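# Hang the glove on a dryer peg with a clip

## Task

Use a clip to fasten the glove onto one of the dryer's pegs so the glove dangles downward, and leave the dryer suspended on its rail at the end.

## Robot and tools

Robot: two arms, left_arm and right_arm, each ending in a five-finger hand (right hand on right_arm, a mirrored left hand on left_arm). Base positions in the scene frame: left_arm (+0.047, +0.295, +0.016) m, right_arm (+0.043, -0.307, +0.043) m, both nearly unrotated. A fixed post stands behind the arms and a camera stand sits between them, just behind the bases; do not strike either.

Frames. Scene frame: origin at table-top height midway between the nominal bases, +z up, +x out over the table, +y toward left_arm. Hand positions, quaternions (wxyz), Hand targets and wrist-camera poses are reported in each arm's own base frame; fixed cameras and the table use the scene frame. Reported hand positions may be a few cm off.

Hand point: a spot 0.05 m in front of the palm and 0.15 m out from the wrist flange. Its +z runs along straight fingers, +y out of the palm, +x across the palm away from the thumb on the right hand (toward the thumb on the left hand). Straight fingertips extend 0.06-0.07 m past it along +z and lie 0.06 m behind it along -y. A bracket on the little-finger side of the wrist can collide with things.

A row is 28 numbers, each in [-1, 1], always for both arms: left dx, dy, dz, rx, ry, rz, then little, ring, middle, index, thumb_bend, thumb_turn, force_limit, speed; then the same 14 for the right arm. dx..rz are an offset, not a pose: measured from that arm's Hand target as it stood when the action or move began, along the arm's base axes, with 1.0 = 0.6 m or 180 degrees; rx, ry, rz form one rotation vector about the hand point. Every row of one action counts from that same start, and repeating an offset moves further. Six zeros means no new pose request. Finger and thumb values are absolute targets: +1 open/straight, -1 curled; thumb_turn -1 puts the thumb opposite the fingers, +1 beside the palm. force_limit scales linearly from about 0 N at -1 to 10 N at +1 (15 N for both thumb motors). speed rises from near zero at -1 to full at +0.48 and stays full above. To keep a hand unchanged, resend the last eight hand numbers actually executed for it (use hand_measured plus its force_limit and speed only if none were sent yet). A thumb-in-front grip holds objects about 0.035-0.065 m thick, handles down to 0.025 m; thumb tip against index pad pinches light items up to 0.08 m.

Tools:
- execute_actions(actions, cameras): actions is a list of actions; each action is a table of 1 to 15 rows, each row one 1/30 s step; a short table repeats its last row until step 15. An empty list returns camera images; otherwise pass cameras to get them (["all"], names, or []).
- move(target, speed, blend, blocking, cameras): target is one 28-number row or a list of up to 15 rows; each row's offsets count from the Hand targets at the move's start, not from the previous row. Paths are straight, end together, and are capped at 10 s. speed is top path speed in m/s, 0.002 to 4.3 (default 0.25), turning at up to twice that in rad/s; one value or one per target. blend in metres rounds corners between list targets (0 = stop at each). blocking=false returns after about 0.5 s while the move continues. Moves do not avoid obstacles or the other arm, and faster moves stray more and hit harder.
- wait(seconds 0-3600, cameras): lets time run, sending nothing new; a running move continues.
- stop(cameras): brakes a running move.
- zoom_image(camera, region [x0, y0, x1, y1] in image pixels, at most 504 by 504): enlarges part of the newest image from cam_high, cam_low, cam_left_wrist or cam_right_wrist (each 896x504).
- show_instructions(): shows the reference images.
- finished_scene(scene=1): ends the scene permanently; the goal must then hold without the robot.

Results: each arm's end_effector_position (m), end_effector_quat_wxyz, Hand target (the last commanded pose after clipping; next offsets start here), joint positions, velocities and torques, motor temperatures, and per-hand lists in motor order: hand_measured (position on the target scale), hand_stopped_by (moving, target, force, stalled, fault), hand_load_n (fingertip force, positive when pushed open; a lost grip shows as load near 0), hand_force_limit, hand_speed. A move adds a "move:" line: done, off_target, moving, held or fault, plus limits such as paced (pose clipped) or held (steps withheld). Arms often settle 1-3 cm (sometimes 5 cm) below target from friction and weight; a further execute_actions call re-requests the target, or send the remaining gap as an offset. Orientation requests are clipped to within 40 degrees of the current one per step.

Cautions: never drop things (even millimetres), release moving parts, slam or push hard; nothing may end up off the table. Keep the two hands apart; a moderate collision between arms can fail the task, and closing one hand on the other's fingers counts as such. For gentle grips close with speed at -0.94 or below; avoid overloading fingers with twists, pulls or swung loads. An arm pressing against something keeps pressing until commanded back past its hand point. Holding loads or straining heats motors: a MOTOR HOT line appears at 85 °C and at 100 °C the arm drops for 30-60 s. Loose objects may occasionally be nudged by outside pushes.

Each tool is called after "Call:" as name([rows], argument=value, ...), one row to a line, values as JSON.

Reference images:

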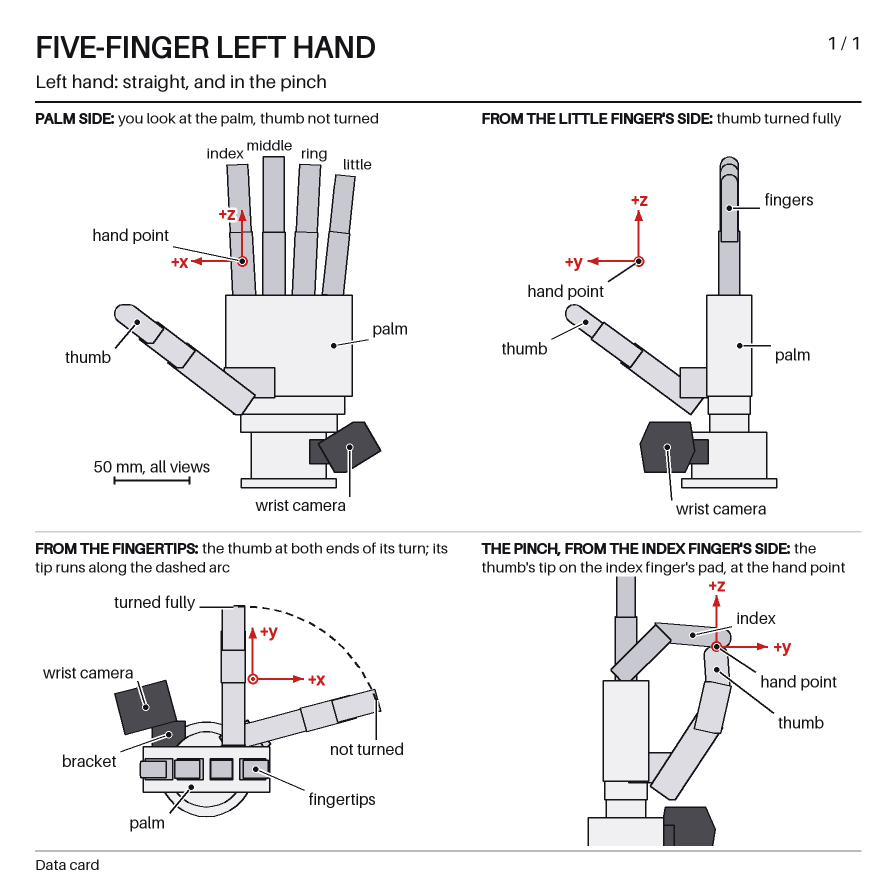

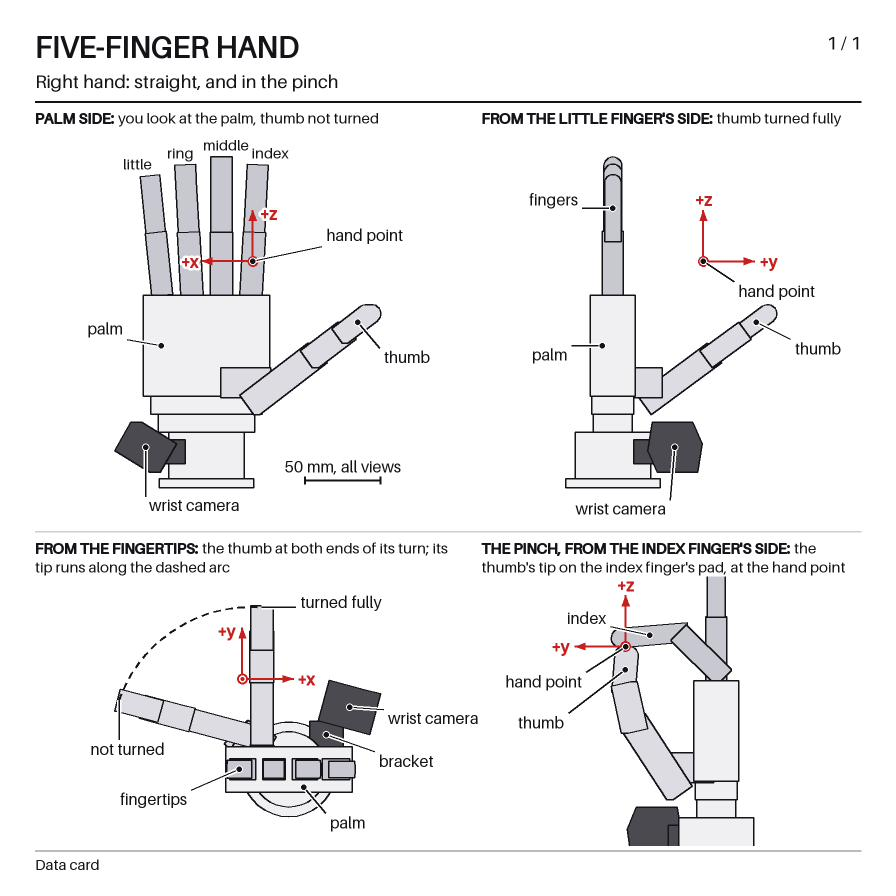

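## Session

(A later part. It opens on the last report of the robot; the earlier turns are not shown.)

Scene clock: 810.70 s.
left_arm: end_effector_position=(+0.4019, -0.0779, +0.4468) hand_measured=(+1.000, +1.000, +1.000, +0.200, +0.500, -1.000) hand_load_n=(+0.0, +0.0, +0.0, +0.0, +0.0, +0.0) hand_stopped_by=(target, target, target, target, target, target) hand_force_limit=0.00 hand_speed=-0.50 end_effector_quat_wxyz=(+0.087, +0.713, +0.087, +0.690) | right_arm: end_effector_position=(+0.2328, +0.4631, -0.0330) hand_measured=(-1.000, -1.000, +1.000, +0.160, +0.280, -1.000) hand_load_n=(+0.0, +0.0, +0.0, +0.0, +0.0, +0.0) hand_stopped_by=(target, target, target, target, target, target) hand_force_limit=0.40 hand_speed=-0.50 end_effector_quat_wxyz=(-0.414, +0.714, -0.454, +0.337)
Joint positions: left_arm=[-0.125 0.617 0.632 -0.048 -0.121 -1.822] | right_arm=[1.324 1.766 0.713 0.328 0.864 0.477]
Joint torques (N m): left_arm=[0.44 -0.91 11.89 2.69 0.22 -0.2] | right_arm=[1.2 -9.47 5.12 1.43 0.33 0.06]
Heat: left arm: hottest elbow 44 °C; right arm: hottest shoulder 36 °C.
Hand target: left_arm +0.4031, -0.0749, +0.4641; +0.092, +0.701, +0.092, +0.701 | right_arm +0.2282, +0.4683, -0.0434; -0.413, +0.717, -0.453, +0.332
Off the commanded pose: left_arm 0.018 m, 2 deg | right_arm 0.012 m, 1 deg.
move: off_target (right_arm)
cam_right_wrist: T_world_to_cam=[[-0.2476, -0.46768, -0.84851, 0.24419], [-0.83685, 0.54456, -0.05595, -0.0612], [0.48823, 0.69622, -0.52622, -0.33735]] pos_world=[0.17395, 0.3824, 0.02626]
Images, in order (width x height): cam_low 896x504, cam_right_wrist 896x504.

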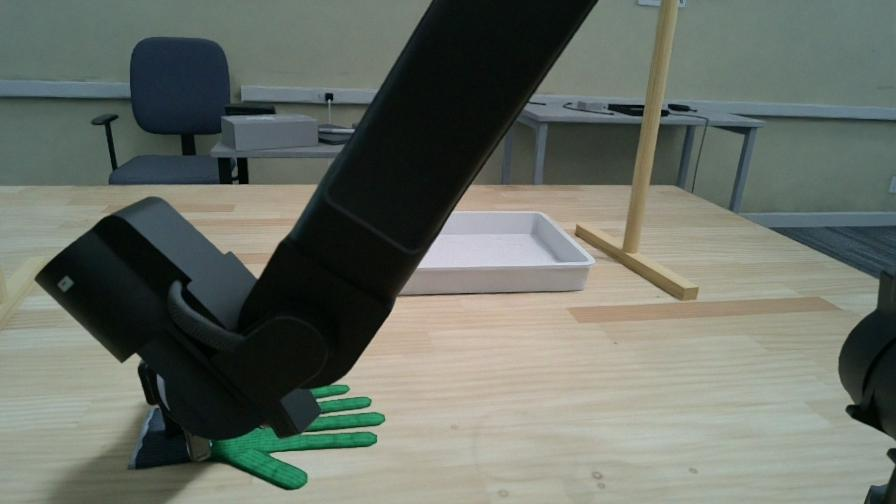

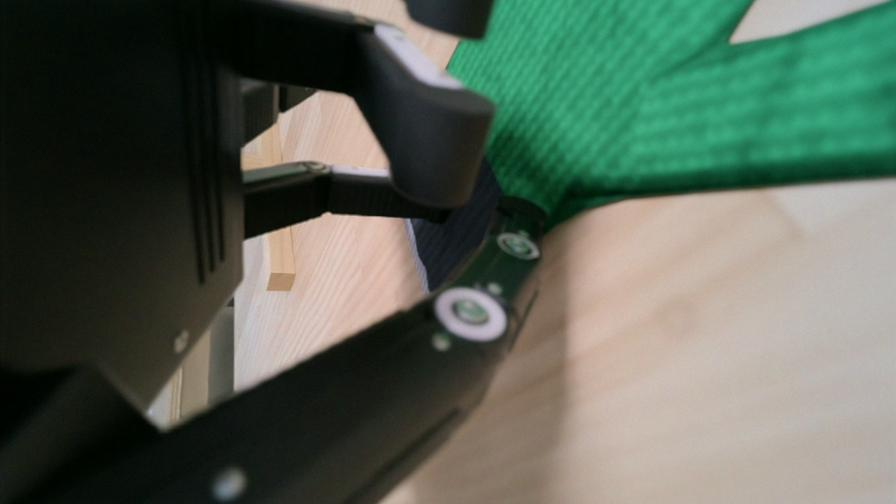

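Call:
move([
  [0,0,0,0,0,0,1,1,1,0.2,0.5,-1,0,-0.5,0,0,0.06,0,0,0,-1,-1,1,0.16,0.28,-1,0.4,-0.5],
  [0,0,0,0,0,0,1,1,1,0.2,0.5,-1,0,-0.5,-0.04,0.0,0.06,0,0,0,-1,-1,1,0.16,0.28,-1,0.4,-0.5],
  [0,0,0,0,0,0,1,1,1,0.2,0.5,-1,0,-0.5,-0.04,0,-0.0,0,0,0,-1,-1,1,0.16,0.28,-1,0.4,-0.5],
], speed=0.08, cameras=["cam_right_wrist","cam_low"])

Scene clock: 819.27 s.
left_arm: end_effector_position=(+0.4019, -0.0779, +0.4468) hand_measured=(+1.000, +1.000, +1.000, +0.200, +0.500, -1.000) hand_load_n=(+0.0, +0.0, +0.0, +0.0, +0.0, -0.5) hand_stopped_by=(target, target, target, target, target, target) hand_force_limit=0.00 hand_speed=-0.50 end_effector_quat_wxyz=(+0.087, +0.713, +0.087, +0.690) | right_arm: end_effector_position=(+0.2106, +0.4653, -0.0327) hand_measured=(-1.000, -1.000, +1.000, +0.160, +0.280, -1.000) hand_load_n=(+0.0, +0.0, +0.0, -0.5, +0.0, +0.0) hand_stopped_by=(target, target, target, target, target, target) hand_force_limit=0.40 hand_speed=-0.50 end_effector_quat_wxyz=(-0.414, +0.713, -0.455, +0.337)
Joint positions: left_arm=[-0.125 0.617 0.632 -0.048 -0.121 -1.822] | right_arm=[1.379 1.757 0.713 0.272 0.906 0.54]
Joint torques (N m): left_arm=[0.44 -0.97 11.89 2.67 0.22 -0.21] | right_arm=[1.08 -9.82 4.74 1.47 0.35 0.04]
Heat: left arm: hottest elbow 44 °C; right arm: hottest shoulder 36 °C.
Hand target: left_arm +0.4031, -0.0749, +0.4641; +0.092, +0.701, +0.092, +0.701 | right_arm +0.2042, +0.4684, -0.0433; -0.413, +0.717, -0.453, +0.332
Off the commanded pose: left_arm 0.018 m, 2 deg | right_arm 0.013 m, 1 deg.
move: off_target (right_arm)
cam_right_wrist: T_world_to_cam=[[-0.24876, -0.46602, -0.84908, 0.23942], [-0.83544, 0.54679, -0.05534, -0.08236], [0.49006, 0.69559, -0.52535, -0.32792]] pos_world=[0.15145, 0.38471, 0.02646]
Images, in order (width x height): cam_low 896x504, cam_right_wrist 896x504.

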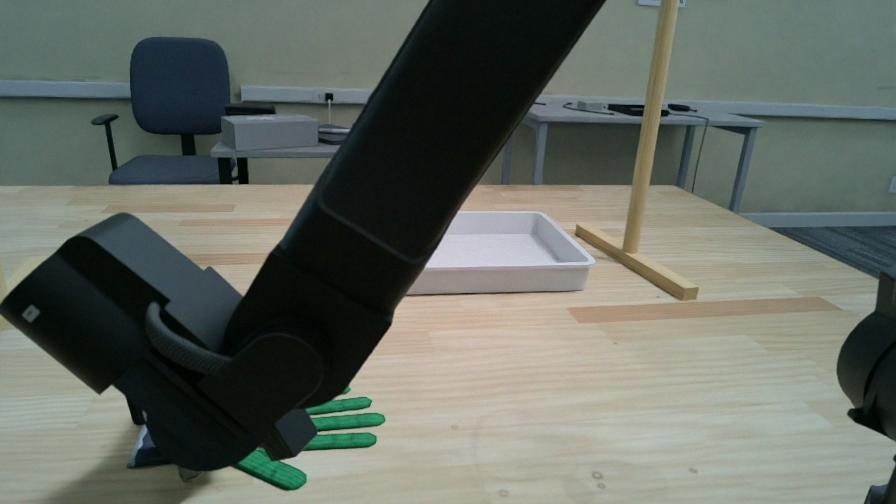

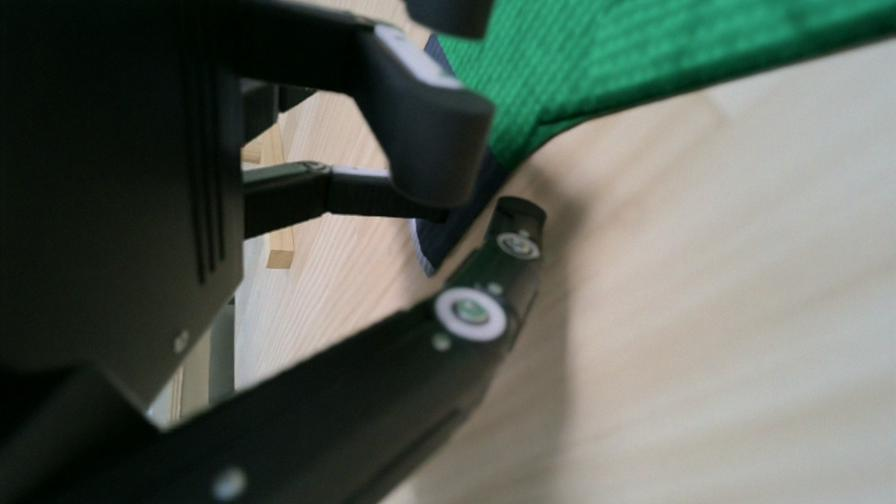

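Call:
move([
  [0,0,0,0,0,0,1,1,1,0.2,0.5,-1,0,-0.5,0,0,-0.03,0,0,0,-1,-1,1,0.16,0.28,-1,0.4,-0.5],
  [0,0,0,0,0,0,1,1,1,0.2,0.5,-1,0,-0.5,0,0,-0.03,0,0,0,-1,-1,1,0.0,0.28,-1,0.4,-0.85],
], speed=0.08, cameras=["cam_right_wrist"])

Scene clock: 826.67 s.
left_arm: end_effector_position=(+0.4019, -0.0779, +0.4468) hand_measured=(+1.000, +1.000, +1.000, +0.200, +0.500, -1.000) hand_load_n=(+0.0, +0.0, +0.0, +0.0, +0.0, +0.0) hand_stopped_by=(target, target, target, target, target, target) hand_force_limit=0.00 hand_speed=-0.50 end_effector_quat_wxyz=(+0.087, +0.713, +0.087, +0.690) | right_arm: end_effector_position=(+0.2136, +0.4740, -0.0346) hand_measured=(-1.000, -1.000, +1.000, +0.000, +0.280, -1.000) hand_load_n=(+0.0, +0.0, +0.0, +2.0, +0.0, +0.0) hand_stopped_by=(target, target, target, target, target, target) hand_force_limit=0.40 hand_speed=-0.85 end_effector_quat_wxyz=(-0.433, +0.697, -0.465, +0.331)
Joint positions: left_arm=[-0.125 0.617 0.632 -0.048 -0.121 -1.822] | right_arm=[1.379 1.787 0.713 0.347 0.916 0.55]
Joint torques (N m): left_arm=[0.5 -0.85 11.89 2.69 0.22 -0.2] | right_arm=[1.14 -8.47 4.23 0.73 -0.06 -0.04]
Heat: left arm: hottest elbow 44 °C; right arm: hottest shoulder 36 °C.
Hand target: left_arm +0.4031, -0.0749, +0.4641; +0.092, +0.701, +0.092, +0.701 | right_arm +0.2042, +0.4683, -0.0614; -0.413, +0.717, -0.453, +0.332
Off the commanded pose: left_arm 0.018 m, 2 deg | right_arm 0.029 m, 4 deg.
move: off_target (right_arm); target 2's new numbers were sent with right_arm's hand 0.028 m and 3 deg from that target
cam_right_wrist: T_world_to_cam=[[-0.24328, -0.41822, -0.87516, 0.21787], [-0.82888, 0.55824, -0.03636, -0.09088], [0.50376, 0.71656, -0.48246, -0.34789]] pos_world=[0.15293, 0.39114, 0.01952]

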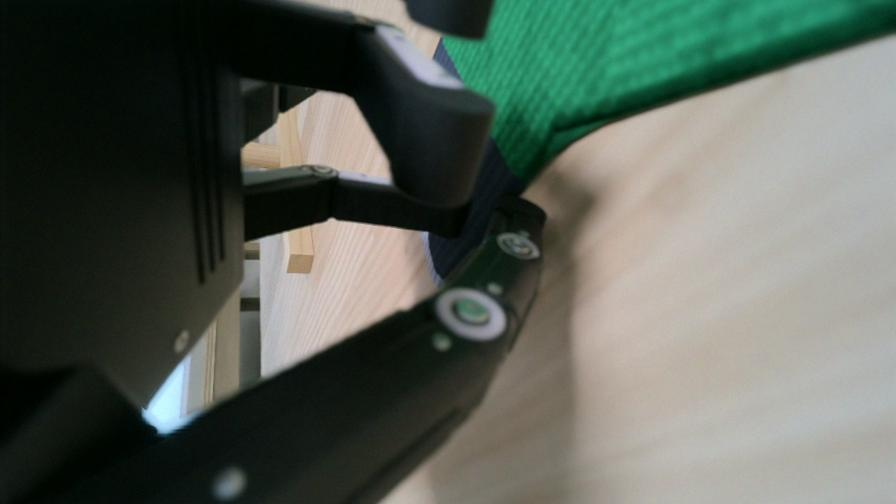

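Call:
move([
  [0,0,0,0,0,0,1,1,1,0.2,0.5,-1,0,-0.5,0,0,-0.01,0,0,0,-1,-1,1,-0.15,0.28,-1,0.4,-0.85],
], speed=0.08, cameras=["cam_right_wrist"])

Call:
zoom_image(camera="cam_right_wrist", region=[380, 80, 660, 360])

Scene clock: 830.67 s.
left_arm: end_effector_position=(+0.4019, -0.0779, +0.4468) hand_measured=(+1.000, +1.000, +1.000, +0.200, +0.500, -1.000) hand_load_n=(+0.0, +0.0, +0.0, +0.0, +0.0, -0.5) hand_stopped_by=(target, target, target, target, target, target) hand_force_limit=0.00 hand_speed=-0.50 end_effector_quat_wxyz=(+0.087, +0.713, +0.087, +0.690) | right_arm: end_effector_position=(+0.2143, +0.4763, -0.0358) hand_measured=(-1.000, -1.000, +1.000, -0.150, +0.280, -1.000) hand_load_n=(+0.0, +0.0, +0.0, +1.0, +0.0, +0.0) hand_stopped_by=(target, target, target, target, target, target) hand_force_limit=0.40 hand_speed=-0.85 end_effector_quat_wxyz=(-0.438, +0.693, -0.468, +0.330)
Joint positions: left_arm=[-0.125 0.617 0.632 -0.048 -0.121 -1.822] | right_arm=[1.379 1.797 0.713 0.369 0.918 0.552]
Joint torques (N m): left_arm=[0.38 -0.97 11.9 2.66 0.22 -0.21] | right_arm=[1.67 -7.59 4.15 0.57 -0.11 -0.06]
Heat: left arm: hottest elbow 44 °C; right arm: hottest shoulder 36 °C.
Hand target: left_arm +0.4031, -0.0749, +0.4641; +0.092, +0.701, +0.092, +0.701 | right_arm +0.2042, +0.4683, -0.0673; -0.413, +0.717, -0.453, +0.332
Off the commanded pose: left_arm 0.018 m, 2 deg | right_arm 0.034 m, 4 deg.
move: off_target (right_arm)
cam_right_wrist: T_world_to_cam=[[-0.24193, -0.40564, -0.88143, 0.21138], [-0.82738, 0.56079, -0.03098, -0.09287], [0.50687, 0.72178, -0.47129, -0.35318]] pos_world=[0.15332, 0.39274, 0.01699]

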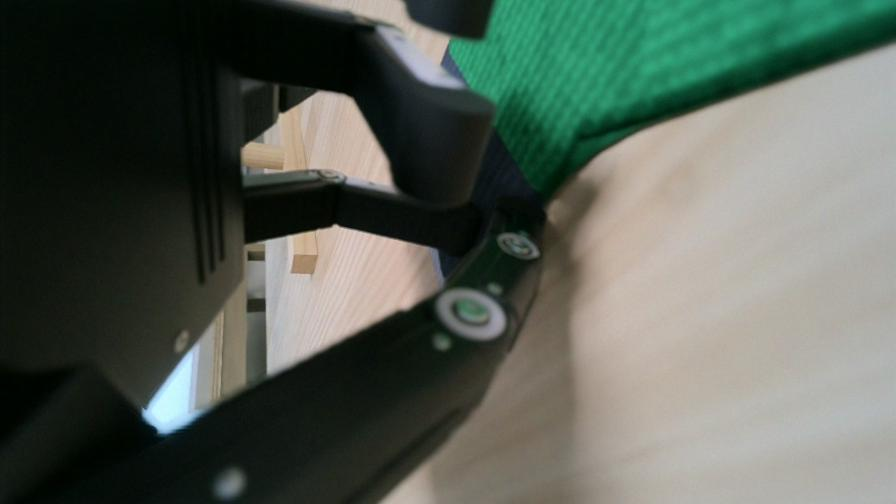

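Scaled by 1.800 from the camera's image (finer frame: 1280x720).

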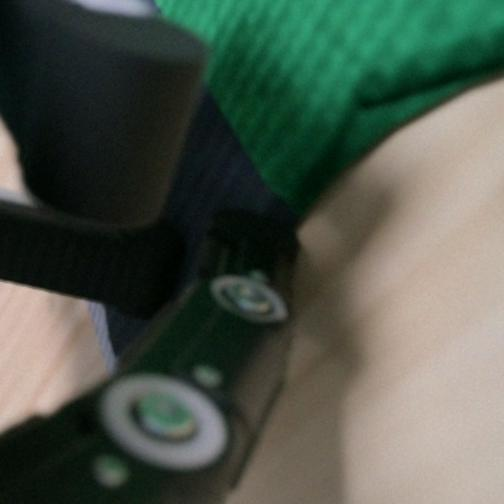

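Call:
move([
  [0,0,0,0,0,0,1,1,1,0.2,0.5,-1,0,-0.5,0,0,-0.01,0,0,0,-1,-1,1,-0.22,0.28,-1,0.4,-0.9],
  [0,0,0,0,0,0,1,1,1,0.2,0.5,-1,0,-0.5,0,0,-0.015,0,0,0,-1,-1,1,-0.4,0.28,-1,0.2,-0.9],
], speed=0.08, cameras=["cam_right_wrist","cam_low"])

Call:
zoom_image(camera="cam_right_wrist", region=[380, 80, 660, 360])

Scene clock: 836.87 s.
left_arm: end_effector_position=(+0.4019, -0.0779, +0.4468) hand_measured=(+1.000, +1.000, +1.000, +0.200, +0.500, -1.000) hand_load_n=(+0.0, +0.0, +0.0, +0.0, +0.0, +0.0) hand_stopped_by=(target, target, target, target, target, target) hand_force_limit=0.00 hand_speed=-0.50 end_effector_quat_wxyz=(+0.087, +0.713, +0.087, +0.690) | right_arm: end_effector_position=(+0.2156, +0.4795, -0.0387) hand_measured=(-1.000, -1.000, +1.000, -0.328, +0.280, -1.000) hand_load_n=(+0.0, +0.0, +0.0, +6.0, +0.0, -3.0) hand_stopped_by=(target, target, target, force, target, target) hand_force_limit=0.20 hand_speed=-0.90 end_effector_quat_wxyz=(-0.444, +0.688, -0.470, +0.329)
Joint positions: left_arm=[-0.125 0.617 0.632 -0.048 -0.121 -1.822] | right_arm=[1.379 1.815 0.716 0.399 0.922 0.553]
Joint torques (N m): left_arm=[0.5 -0.91 11.88 2.67 0.22 -0.2] | right_arm=[1.44 -7.36 3.82 0.39 -0.3 -0.07]
Heat: left arm: hottest elbow 44 °C; right arm: hottest shoulder 36 °C.
Hand target: left_arm +0.4031, -0.0749, +0.4641; +0.092, +0.701, +0.092, +0.701 | right_arm +0.2042, +0.4684, -0.0763; -0.413, +0.717, -0.453, +0.332
Off the commanded pose: left_arm 0.018 m, 2 deg | right_arm 0.041 m, 5 deg.
move: off_target (right_arm); target 2's new numbers were sent with right_arm's hand 0.042 m and 5 deg from that target
cam_right_wrist: T_world_to_cam=[[-0.23893, -0.39211, -0.88835, 0.2031], [-0.82519, 0.56421, -0.0271, -0.09568], [0.51183, 0.72658, -0.45838, -0.36036]] pos_world=[0.15402, 0.39546, 0.01265]
Images, in order (width x height): cam_low 896x504, cam_right_wrist 896x504.

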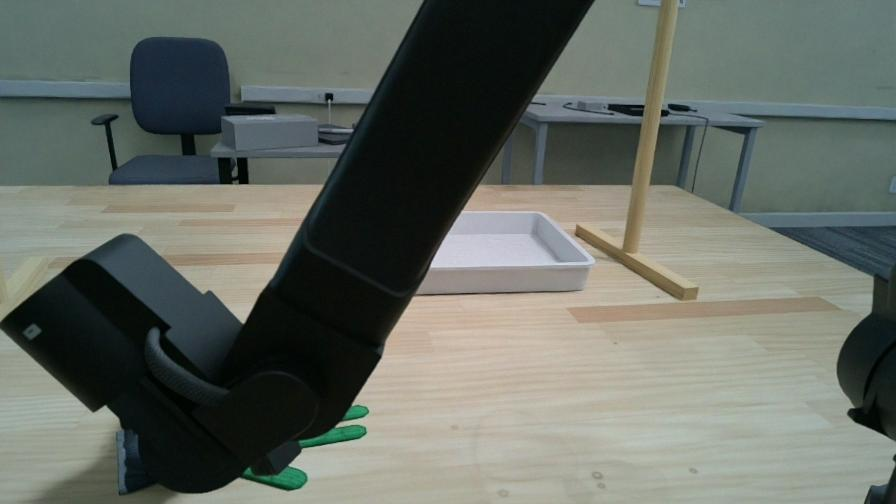

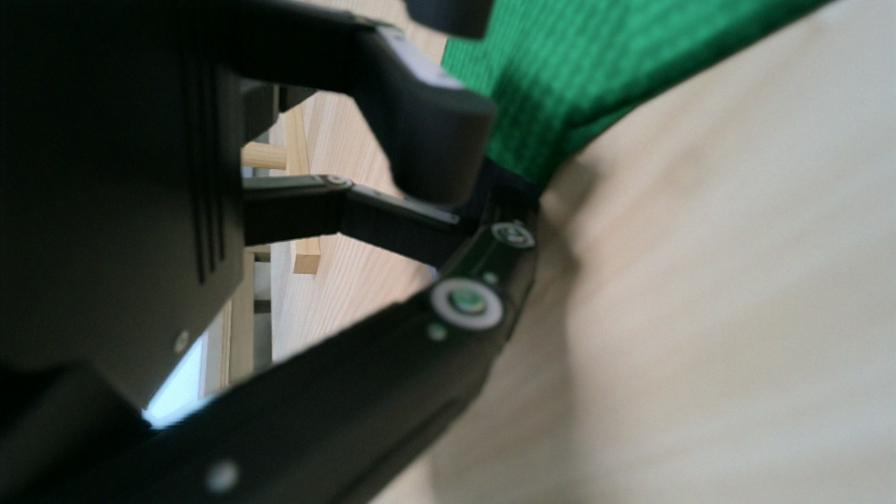

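Scaled by 1.800 from the camera's image (finer frame: 1280x720).

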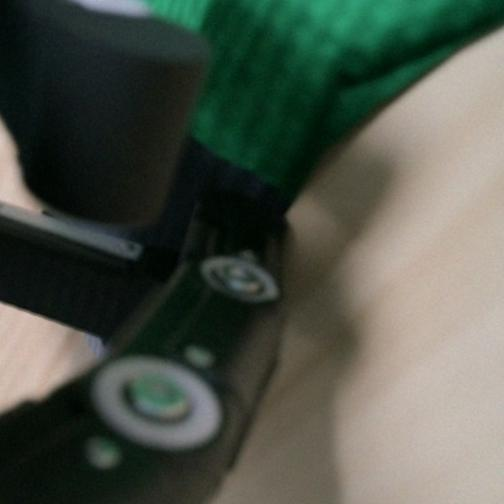

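Call:
move([
  [0,0,0,0,0,0,1,1,1,0.2,0.5,-1,0,-0.5,0,0,0.15,0,0,0,-1,-1,1,-0.4,0.28,-1,0.2,-0.9],
], speed=0.06, cameras=["cam_right_wrist","cam_low"])

Scene clock: 842.33 s.
left_arm: end_effector_position=(+0.4019, -0.0779, +0.4468) hand_measured=(+1.000, +1.000, +1.000, +0.200, +0.500, -1.000) hand_load_n=(+0.0, +0.0, +0.0, +0.0, +0.0, +0.0) hand_stopped_by=(target, target, target, target, target, target) hand_force_limit=0.00 hand_speed=-0.50 end_effector_quat_wxyz=(+0.087, +0.713, +0.087, +0.690) | right_arm: end_effector_position=(+0.2083, +0.4559, +0.0031) hand_measured=(-1.000, -1.000, +1.000, -0.328, +0.280, -1.000) hand_load_n=(+0.0, +0.0, +0.0, +1.0, +0.0, -1.0) hand_stopped_by=(target, target, target, force, target, target) hand_force_limit=0.20 hand_speed=-0.90 end_effector_quat_wxyz=(-0.404, +0.717, -0.456, +0.339)
Joint positions: left_arm=[-0.125 0.617 0.632 -0.048 -0.121 -1.822] | right_arm=[1.379 1.638 0.717 0.117 0.906 0.553]
Joint torques (N m): left_arm=[0.44 -0.91 11.86 2.7 0.22 -0.21] | right_arm=[1.26 -12.22 6.87 0.62 0.36 -0.08]
Heat: left arm: hottest elbow 44 °C; right arm: hottest shoulder 36 °C.
Hand target: left_arm +0.4031, -0.0749, +0.4641; +0.092, +0.701, +0.092, +0.701 | right_arm +0.2042, +0.4683, +0.0135; -0.413, +0.717, -0.453, +0.332
Off the commanded pose: left_arm 0.018 m, 2 deg | right_arm 0.017 m, 1 deg.
move: off_target (right_arm)
cam_right_wrist: T_world_to_cam=[[-0.2601, -0.48057, -0.8375, 0.27388], [-0.83298, 0.55035, -0.05711, -0.07922], [0.48836, 0.68276, -0.54345, -0.29524]] pos_world=[0.14943, 0.3768, 0.06441]
Images, in order (width x height): cam_low 896x504, cam_right_wrist 896x504.

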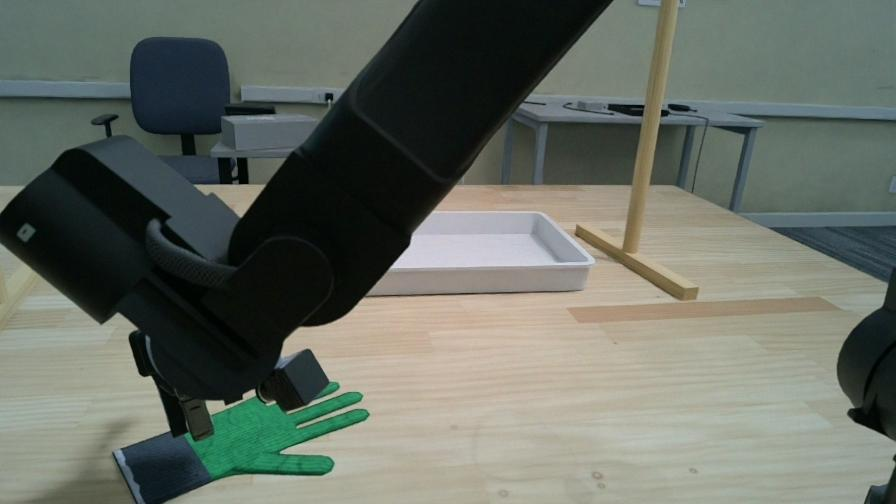

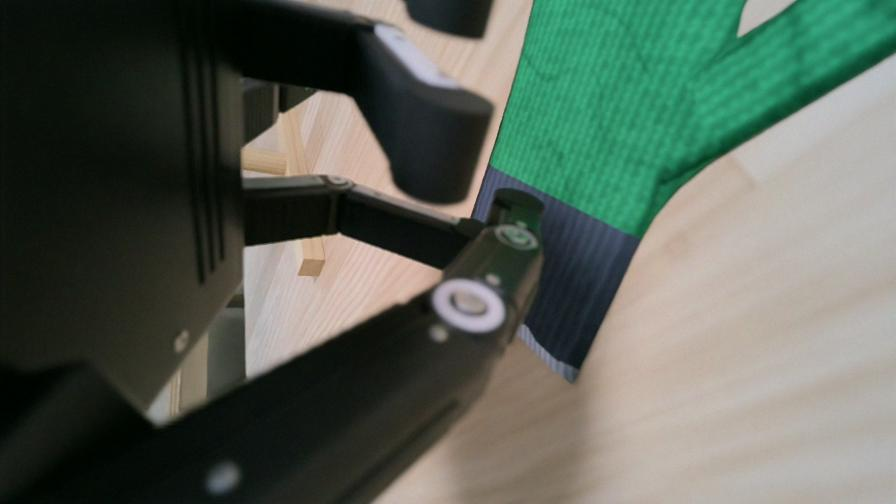

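Call:
move([
  [0,0,0,0,0,0,1,1,1,0.2,0.5,-1,0,-0.5,-0.042,0.005,0.02,0,0,0.072,-1,-1,1,0.16,0.28,-1,0.4,-0.5],
], speed=0.1, cameras=["cam_right_wrist"])

Scene clock: 866.33 s.
left_arm: end_effector_position=(+0.4019, -0.0779, +0.4468) hand_measured=(+1.000, +1.000, +1.000, +0.200, +0.500, -1.000) hand_load_n=(+0.0, +0.0, +0.0, +0.0, +0.0, -0.5) hand_stopped_by=(target, target, target, target, target, target) hand_force_limit=0.00 hand_speed=-0.50 end_effector_quat_wxyz=(+0.087, +0.713, +0.087, +0.690) | right_arm: end_effector_position=(+0.1867, +0.4694, +0.0220) hand_measured=(-1.000, -1.000, +1.000, +0.160, +0.280, -1.000) hand_load_n=(+0.5, +0.0, -0.5, +0.0, +0.0, +0.5) hand_stopped_by=(target, target, target, target, target, target) hand_force_limit=0.40 hand_speed=-0.50 end_effector_quat_wxyz=(-0.440, +0.761, -0.381, +0.287)
Joint positions: left_arm=[-0.125 0.617 0.632 -0.048 -0.121 -1.822] | right_arm=[1.379 1.562 0.662 0.25 0.737 0.357]
Joint torques (N m): left_arm=[0.5 -0.79 11.9 2.69 0.22 -0.22] | right_arm=[1.61 -11.69 4.75 1.98 0.25 -0.2]
Heat: left arm: hottest elbow 44 °C; right arm: hottest shoulder 36 °C.
Hand target: left_arm +0.4031, -0.0749, +0.4641; +0.092, +0.701, +0.092, +0.701 | right_arm +0.1789, +0.4714, +0.0257; -0.448, +0.763, -0.369, +0.284
Off the commanded pose: left_arm 0.018 m, 2 deg | right_arm 0.009 m, 2 deg.
move: done
cam_right_wrist: T_world_to_cam=[[-0.16098, -0.51622, -0.84119, 0.28883], [-0.93174, 0.36058, -0.04298, 0.0036], [0.3255, 0.77685, -0.53903, -0.29745]] pos_world=[0.14667, 0.37888, 0.08278]

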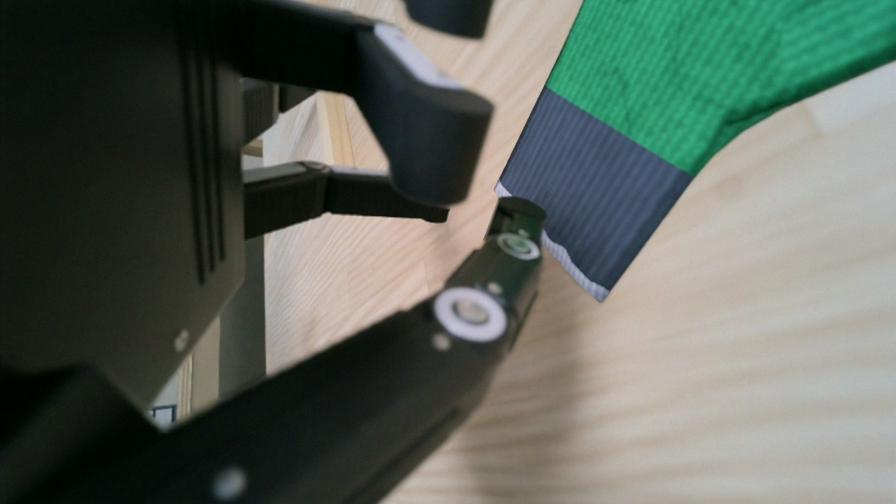

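Call:
move([
  [0,0,0,0,0,0,1,1,1,0.2,0.5,-1,0,-0.5,-0.005,-0.03,-0.04,0,0,0,-1,-1,1,0.16,0.28,-1,0.4,-0.5],
  [0,0,0,0,0,0,1,1,1,0.2,0.5,-1,0,-0.5,-0.005,-0.04,-0.115,0,0,0,-1,-1,1,0.16,0.28,-1,0.4,-0.5],
], speed=0.08, cameras=["cam_right_wrist"])

Scene clock: 877.63 s.
left_arm: end_effector_position=(+0.4019, -0.0779, +0.4468) hand_measured=(+1.000, +1.000, +1.000, +0.200, +0.500, -1.000) hand_load_n=(+0.0, +0.0, +0.0, +0.0, +0.0, +0.0) hand_stopped_by=(target, target, target, target, target, target) hand_force_limit=0.00 hand_speed=-0.50 end_effector_quat_wxyz=(+0.087, +0.713, +0.087, +0.690) | right_arm: end_effector_position=(+0.1828, +0.4517, -0.0322) hand_measured=(-1.000, -1.000, +1.000, +0.160, +0.280, -1.000) hand_load_n=(+0.0, +0.0, +0.0, +0.0, +0.0, +0.0) hand_stopped_by=(target, target, target, target, target, target) hand_force_limit=0.40 hand_speed=-0.50 end_effector_quat_wxyz=(-0.455, +0.753, -0.383, +0.282)
Joint positions: left_arm=[-0.125 0.617 0.632 -0.048 -0.121 -1.822] | right_arm=[1.379 1.703 0.563 0.527 0.734 0.355]
Joint torques (N m): left_arm=[0.44 -0.91 11.88 2.67 0.22 -0.21] | right_arm=[1.14 -9.11 3.38 1.78 0.22 -0.2]
Heat: left arm: hottest elbow 44 °C; right arm: hottest shoulder 36 °C.
Hand target: left_arm +0.4031, -0.0749, +0.4641; +0.092, +0.701, +0.092, +0.701 | right_arm +0.1759, +0.4473, -0.0434; -0.448, +0.763, -0.369, +0.284
Off the commanded pose: left_arm 0.018 m, 2 deg | right_arm 0.014 m, 2 deg.
move: off_target (right_arm)
cam_right_wrist: T_world_to_cam=[[-0.15379, -0.48674, -0.8599, 0.21822], [-0.93276, 0.35868, -0.03621, 0.00536], [0.32605, 0.79651, -0.50917, -0.31965]] pos_world=[0.14278, 0.3589, 0.02509]

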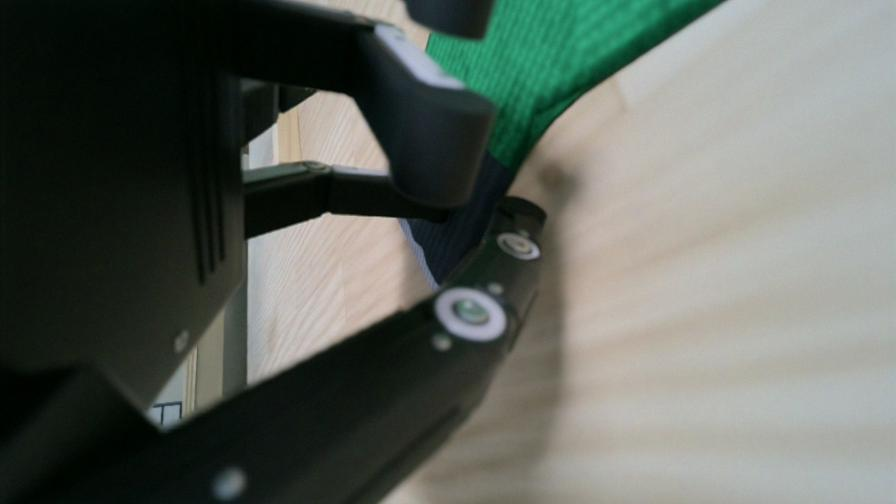

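Call:
move([
  [0,0,0,0,0,0,1,1,1,0.2,0.5,-1,0,-0.5,0,-0.015,-0.035,0,0,0,-1,-1,1,0.16,0.28,-1,0.4,-0.5],
  [0,0,0,0,0,0,1,1,1,0.2,0.5,-1,0,-0.5,0,-0.02,-0.04,0,0,0,-1,-1,1,-0.12,0.28,-1,0.4,-0.85],
], speed=0.08, cameras=["cam_right_wrist"])

Call:
zoom_image(camera="cam_right_wrist", region=[380, 80, 660, 360])

Scene clock: 883.60 s.
left_arm: end_effector_position=(+0.4019, -0.0779, +0.4468) hand_measured=(+1.000, +1.000, +1.000, +0.200, +0.500, -1.000) hand_load_n=(+0.0, +0.0, +0.0, +0.0, +0.0, +0.0) hand_stopped_by=(target, target, target, target, target, target) hand_force_limit=0.00 hand_speed=-0.50 end_effector_quat_wxyz=(+0.087, +0.713, +0.087, +0.690) | right_arm: end_effector_position=(+0.1837, +0.4562, -0.0347) hand_measured=(-1.000, -1.000, +1.000, -0.120, +0.280, -1.000) hand_load_n=(+0.0, +0.0, +0.0, +1.0, +0.0, +0.0) hand_stopped_by=(target, target, target, target, target, target) hand_force_limit=0.40 hand_speed=-0.85 end_effector_quat_wxyz=(-0.483, +0.735, -0.389, +0.274)
Joint positions: left_arm=[-0.125 0.617 0.632 -0.048 -0.121 -1.822] | right_arm=[1.379 1.747 0.54 0.663 0.734 0.355]
Joint torques (N m): left_arm=[0.38 -0.85 11.9 2.7 0.22 -0.21] | right_arm=[0.56 -7.06 2.03 0.7 -0.04 -0.24]
Heat: left arm: hottest elbow 44 °C; right arm: hottest shoulder 36 °C.
Hand target: left_arm +0.4031, -0.0749, +0.4641; +0.092, +0.701, +0.092, +0.701 | right_arm +0.1759, +0.4354, -0.0673; -0.448, +0.763, -0.369, +0.284
Off the commanded pose: left_arm 0.018 m, 2 deg | right_arm 0.040 m, 6 deg.
move: off_target (right_arm); target 2's new numbers were sent with right_arm's hand 0.039 m and 5 deg from that target
cam_right_wrist: T_world_to_cam=[[-0.14191, -0.4273, -0.8929, 0.18799], [-0.9324, 0.36059, -0.02438, 0.00385], [0.33239, 0.82909, -0.44959, -0.33881]] pos_world=[0.14289, 0.35984, 0.01563]

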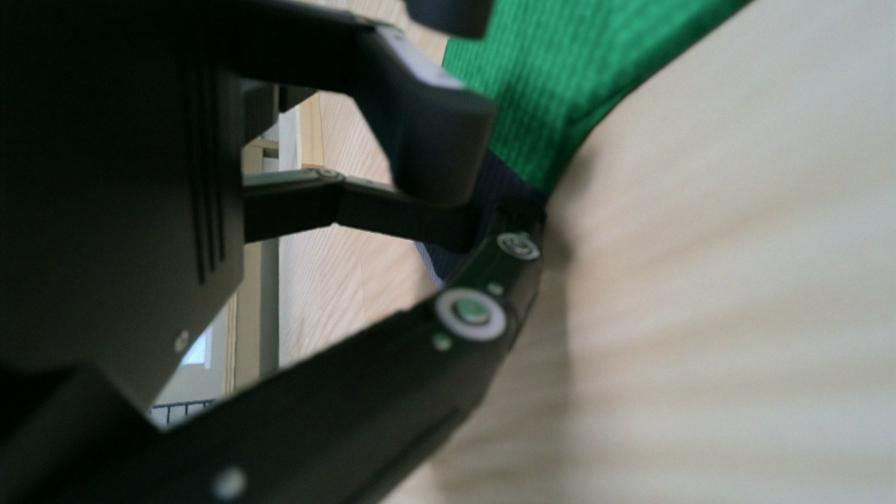

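Scaled by 1.800 from the camera's image (finer frame: 1280x720).

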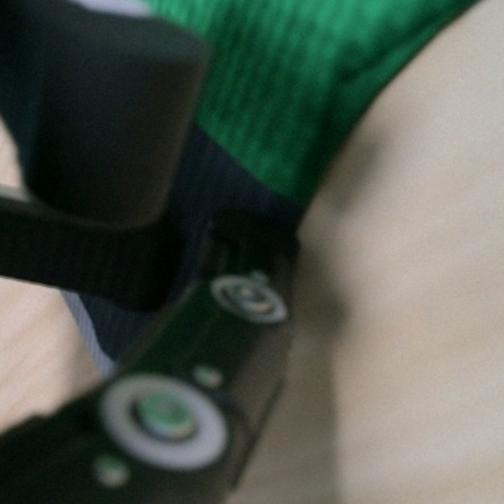

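Call:
move([
  [0,0,0,0,0,0,1,1,1,0.2,0.5,-1,0,-0.5,0,0,-0.02,0,0,0,-1,-1,1,-0.22,0.28,-1,0.8,-0.85],
  [0,0,0,0,0,0,1,1,1,0.2,0.5,-1,0,-0.5,0,0,-0.025,0,0,0,-1,-1,1,-0.5,0.28,-1,0.8,-0.85],
  [0,0,0,0,0,0,1,1,1,0.2,0.5,-1,0,-0.5,0,0,-0.025,0,0,0,-1,-1,1,-0.5,0.05,-1,0.5,-0.85],
], speed=0.08, cameras=["cam_right_wrist"])

Call:
zoom_image(camera="cam_right_wrist", region=[380, 80, 660, 360])

Scene clock: 892.30 s.
left_arm: end_effector_position=(+0.4019, -0.0779, +0.4468) hand_measured=(+1.000, +1.000, +1.000, +0.200, +0.500, -1.000) hand_load_n=(+0.0, +0.0, +0.0, +0.0, +0.0, +0.0) hand_stopped_by=(target, target, target, target, target, target) hand_force_limit=0.00 hand_speed=-0.50 end_effector_quat_wxyz=(+0.087, +0.713, +0.087, +0.690) | right_arm: end_effector_position=(+0.1853, +0.4601, -0.0387) hand_measured=(-1.000, -1.000, +1.000, -0.314, +0.172, -1.000) hand_load_n=(+0.0, +0.0, -0.5, +9.0, +11.5, -4.5) hand_stopped_by=(target, target, target, force, force, target) hand_force_limit=0.50 hand_speed=-0.85 end_effector_quat_wxyz=(-0.493, +0.727, -0.392, +0.272)
Joint positions: left_arm=[-0.125 0.617 0.632 -0.048 -0.121 -1.822] | right_arm=[1.379 1.782 0.54 0.725 0.738 0.355]
Joint torques (N m): left_arm=[0.32 -0.91 11.9 2.7 0.22 -0.2] | right_arm=[0.79 -5.89 1.73 0.42 -0.25 -0.25]
Heat: left arm: hottest elbow 44 °C; right arm: hottest shoulder 36 °C.
Hand target: left_arm +0.4031, -0.0749, +0.4641; +0.092, +0.701, +0.092, +0.701 | right_arm +0.1759, +0.4354, -0.0823; -0.448, +0.763, -0.369, +0.284
Off the commanded pose: left_arm 0.018 m, 2 deg | right_arm 0.051 m, 7 deg.
move: off_target (right_arm); target 2's new numbers were sent with right_arm's hand 0.052 m and 7 deg from that target; target 3's new numbers were sent with right_arm's hand 0.051 m and 7 deg from that target
cam_right_wrist: T_world_to_cam=[[-0.1369, -0.40323, -0.9048, 0.17385], [-0.9308, 0.36489, -0.02178, 0.00169], [0.33893, 0.8392, -0.42528, -0.34935]] pos_world=[0.14378, 0.36266, 0.00876]

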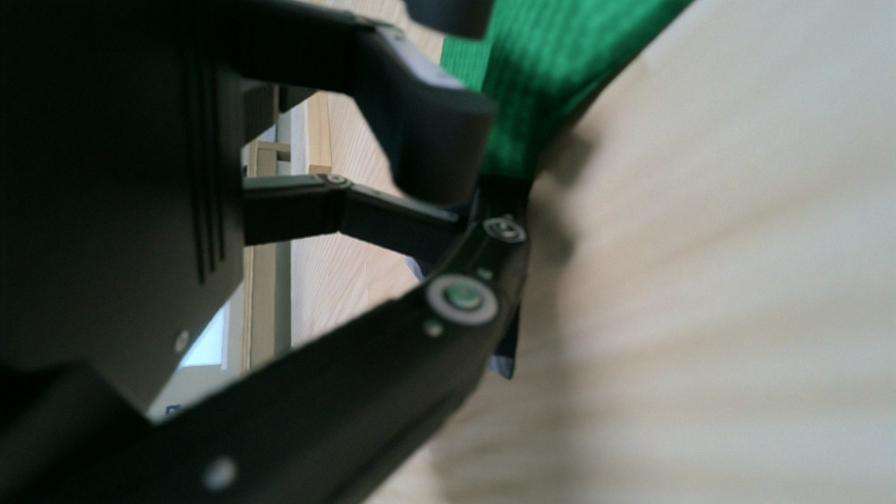

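Scaled by 1.800 from the camera's image (finer frame: 1280x720).

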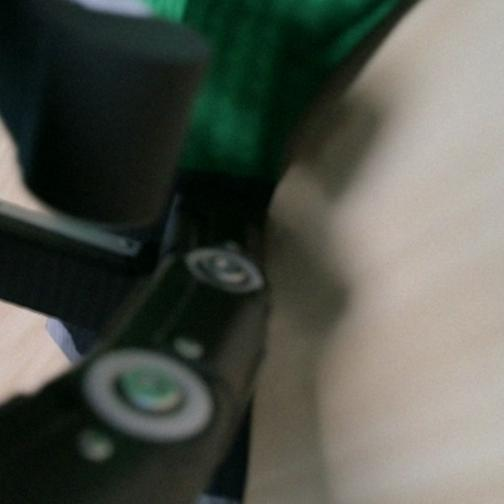

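Call:
move([
  [0,0,0,0,0,0,1,1,1,0.2,0.5,-1,0,-0.5,0,0.02,0.08,0,0,0,-1,-1,1,-0.5,0.05,-1,0.5,-0.85],
  [0,0,0,0,0,0,1,1,1,0.2,0.5,-1,0,-0.5,0,0.03,0.17,0,0,0,-1,-1,1,-0.5,0.05,-1,0.5,-0.85],
], speed=0.04, cameras=["cam_right_wrist","cam_low"])

Scene clock: 898.90 s.
left_arm: end_effector_position=(+0.4019, -0.0779, +0.4468) hand_measured=(+1.000, +1.000, +1.000, +0.200, +0.500, -1.000) hand_load_n=(+0.0, +0.0, +0.0, +0.0, +0.0, -0.5) hand_stopped_by=(target, target, target, target, target, target) hand_force_limit=0.00 hand_speed=-0.50 end_effector_quat_wxyz=(+0.087, +0.713, +0.087, +0.690) | right_arm: end_effector_position=(+0.1795, +0.4335, +0.0034) hand_measured=(-1.000, -1.000, +1.000, -0.314, +0.172, -1.000) hand_load_n=(+0.0, +0.0, +0.0, +8.5, +10.0, -4.5) hand_stopped_by=(target, target, target, force, force, target) hand_force_limit=0.50 hand_speed=-0.85 end_effector_quat_wxyz=(-0.433, +0.766, -0.377, +0.289)
Joint positions: left_arm=[-0.125 0.617 0.632 -0.048 -0.121 -1.822] | right_arm=[1.379 1.536 0.558 0.313 0.734 0.353]
Joint torques (N m): left_arm=[0.5 -0.97 11.89 2.67 0.22 -0.2] | right_arm=[1.67 -10.52 7.71 0.7 0.32 -0.16]
Heat: left arm: hottest elbow 44 °C; right arm: hottest shoulder 36 °C.
Hand target: left_arm +0.4031, -0.0749, +0.4641; +0.092, +0.701, +0.092, +0.701 | right_arm +0.1759, +0.4534, +0.0196; -0.448, +0.763, -0.369, +0.284
Off the commanded pose: left_arm 0.018 m, 2 deg | right_arm 0.026 m, 2 deg.
move: off_target (right_arm)
cam_right_wrist: T_world_to_cam=[[-0.16084, -0.53123, -0.83182, 0.25994], [-0.93319, 0.35629, -0.0471, 0.0112], [0.32139, 0.76867, -0.55304, -0.27291]] pos_world=[0.13997, 0.34387, 0.06582]
Images, in order (width x height): cam_low 896x504, cam_right_wrist 896x504.

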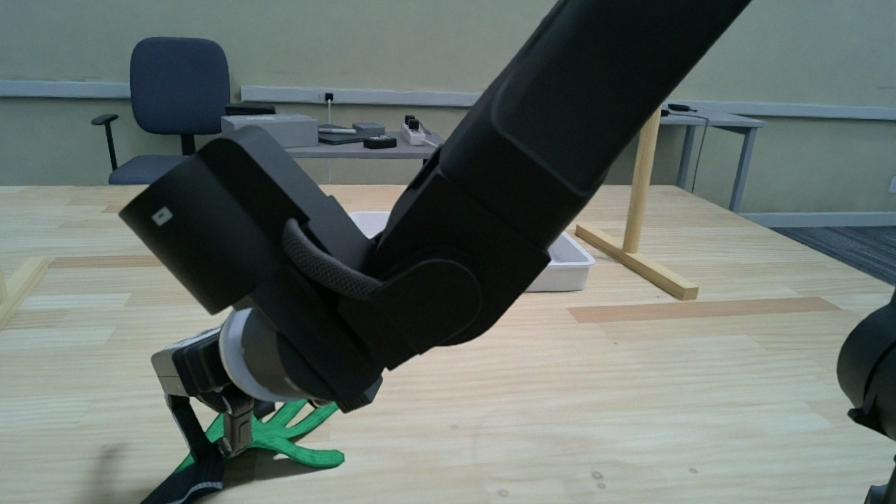

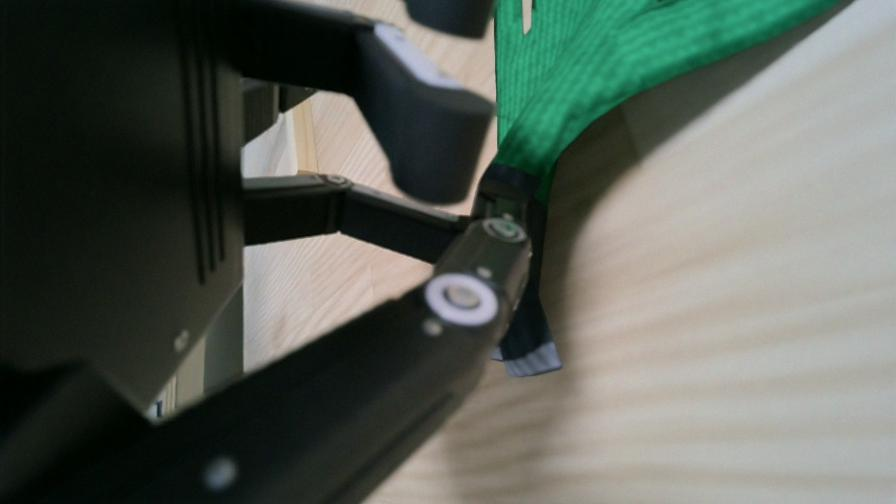

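Call:
move([
  [0,0,0,0,0,0,1,1,1,0.2,0.5,-1,0,-0.5,0.05,-0.04,0.22,0,0,0,-1,-1,1,-0.5,0.05,-1,0.5,-0.85],
  [0,0,0,0,0,0,1,1,1,0.2,0.5,-1,0,-0.5,0.262,-0.155,0.445,0.4876,0.2204,-0.0868,-1,-1,1,-0.5,0.05,-1,0.5,-0.85],
], speed=0.12, blend=0.03, cameras=["cam_right_wrist","cam_low","cam_high"])

Scene clock: 927.37 s.
left_arm: end_effector_position=(+0.4019, -0.0779, +0.4468) hand_measured=(+1.000, +1.000, +1.000, +0.200, +0.500, -1.000) hand_load_n=(+0.0, +0.0, +0.0, +0.0, +0.0, -0.5) hand_stopped_by=(target, target, target, target, target, target) hand_force_limit=0.00 hand_speed=-0.50 end_effector_quat_wxyz=(+0.087, +0.713, +0.087, +0.690) | right_arm: end_effector_position=(+0.3271, +0.3670, +0.2903) hand_measured=(-1.000, -1.000, +1.000, -0.314, +0.172, -1.000) hand_load_n=(+0.0, +0.0, +0.0, +8.5, +9.5, -4.5) hand_stopped_by=(target, target, target, force, force, target) hand_force_limit=0.50 hand_speed=-0.85 end_effector_quat_wxyz=(+0.664, -0.255, +0.660, +0.242)
Joint positions: left_arm=[-0.125 0.617 0.632 -0.048 -0.121 -1.822] | right_arm=[0.721 1.135 0.45 0.683 0.002 1.553]
Joint torques (N m): left_arm=[0.44 -0.91 11.9 2.66 0.22 -0.21] | right_arm=[-1.2 -4.89 6.32 2.44 0.17 0.19]
Heat: left arm: hottest elbow 44 °C; right arm: hottest elbow 38 °C.
Hand target: left_arm +0.4031, -0.0749, +0.4641; +0.092, +0.701, +0.092, +0.701 | right_arm +0.3331, +0.3603, +0.2866; +0.665, -0.242, +0.664, +0.242
Off the commanded pose: left_arm 0.018 m, 2 deg | right_arm 0.010 m, 2 deg.
move: done
cam_right_wrist: T_world_to_cam=[[-0.6183, 0.73695, -0.27314, 0.00903], [-0.56224, -0.17191, 0.80891, 0.01016], [0.54917, 0.65372, 0.52064, -0.45462]] pos_world=[0.26096, 0.29228, 0.23094]
Images, in order (width x height): cam_high 896x504, cam_low 896x504, cam_right_wrist 896x504.

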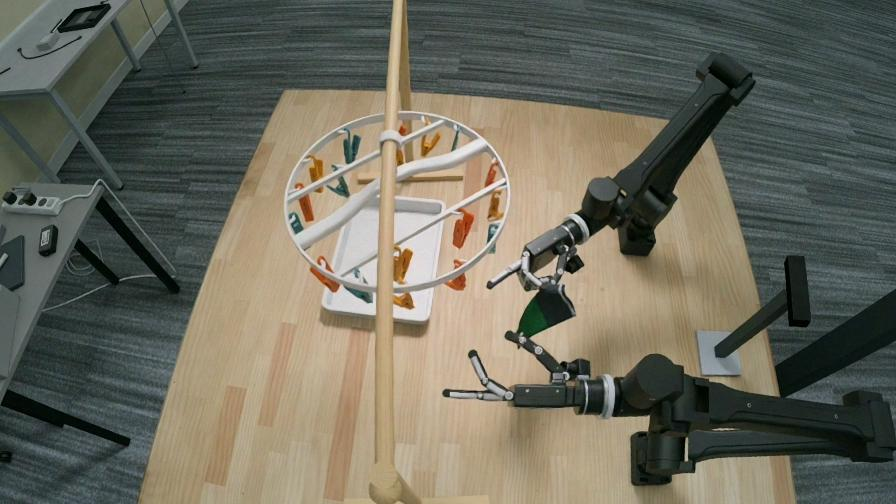

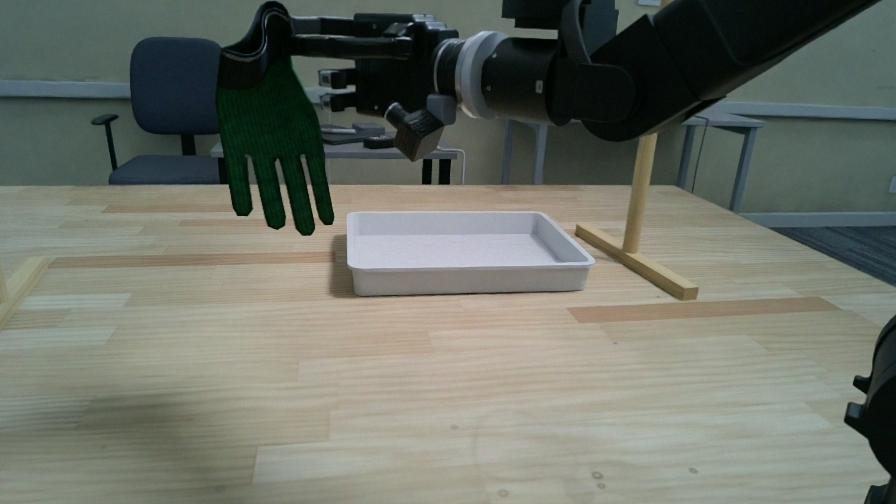

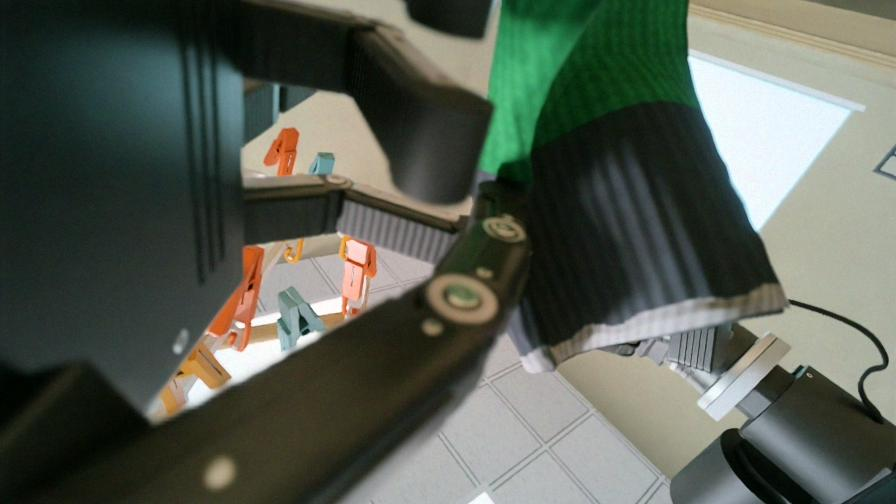

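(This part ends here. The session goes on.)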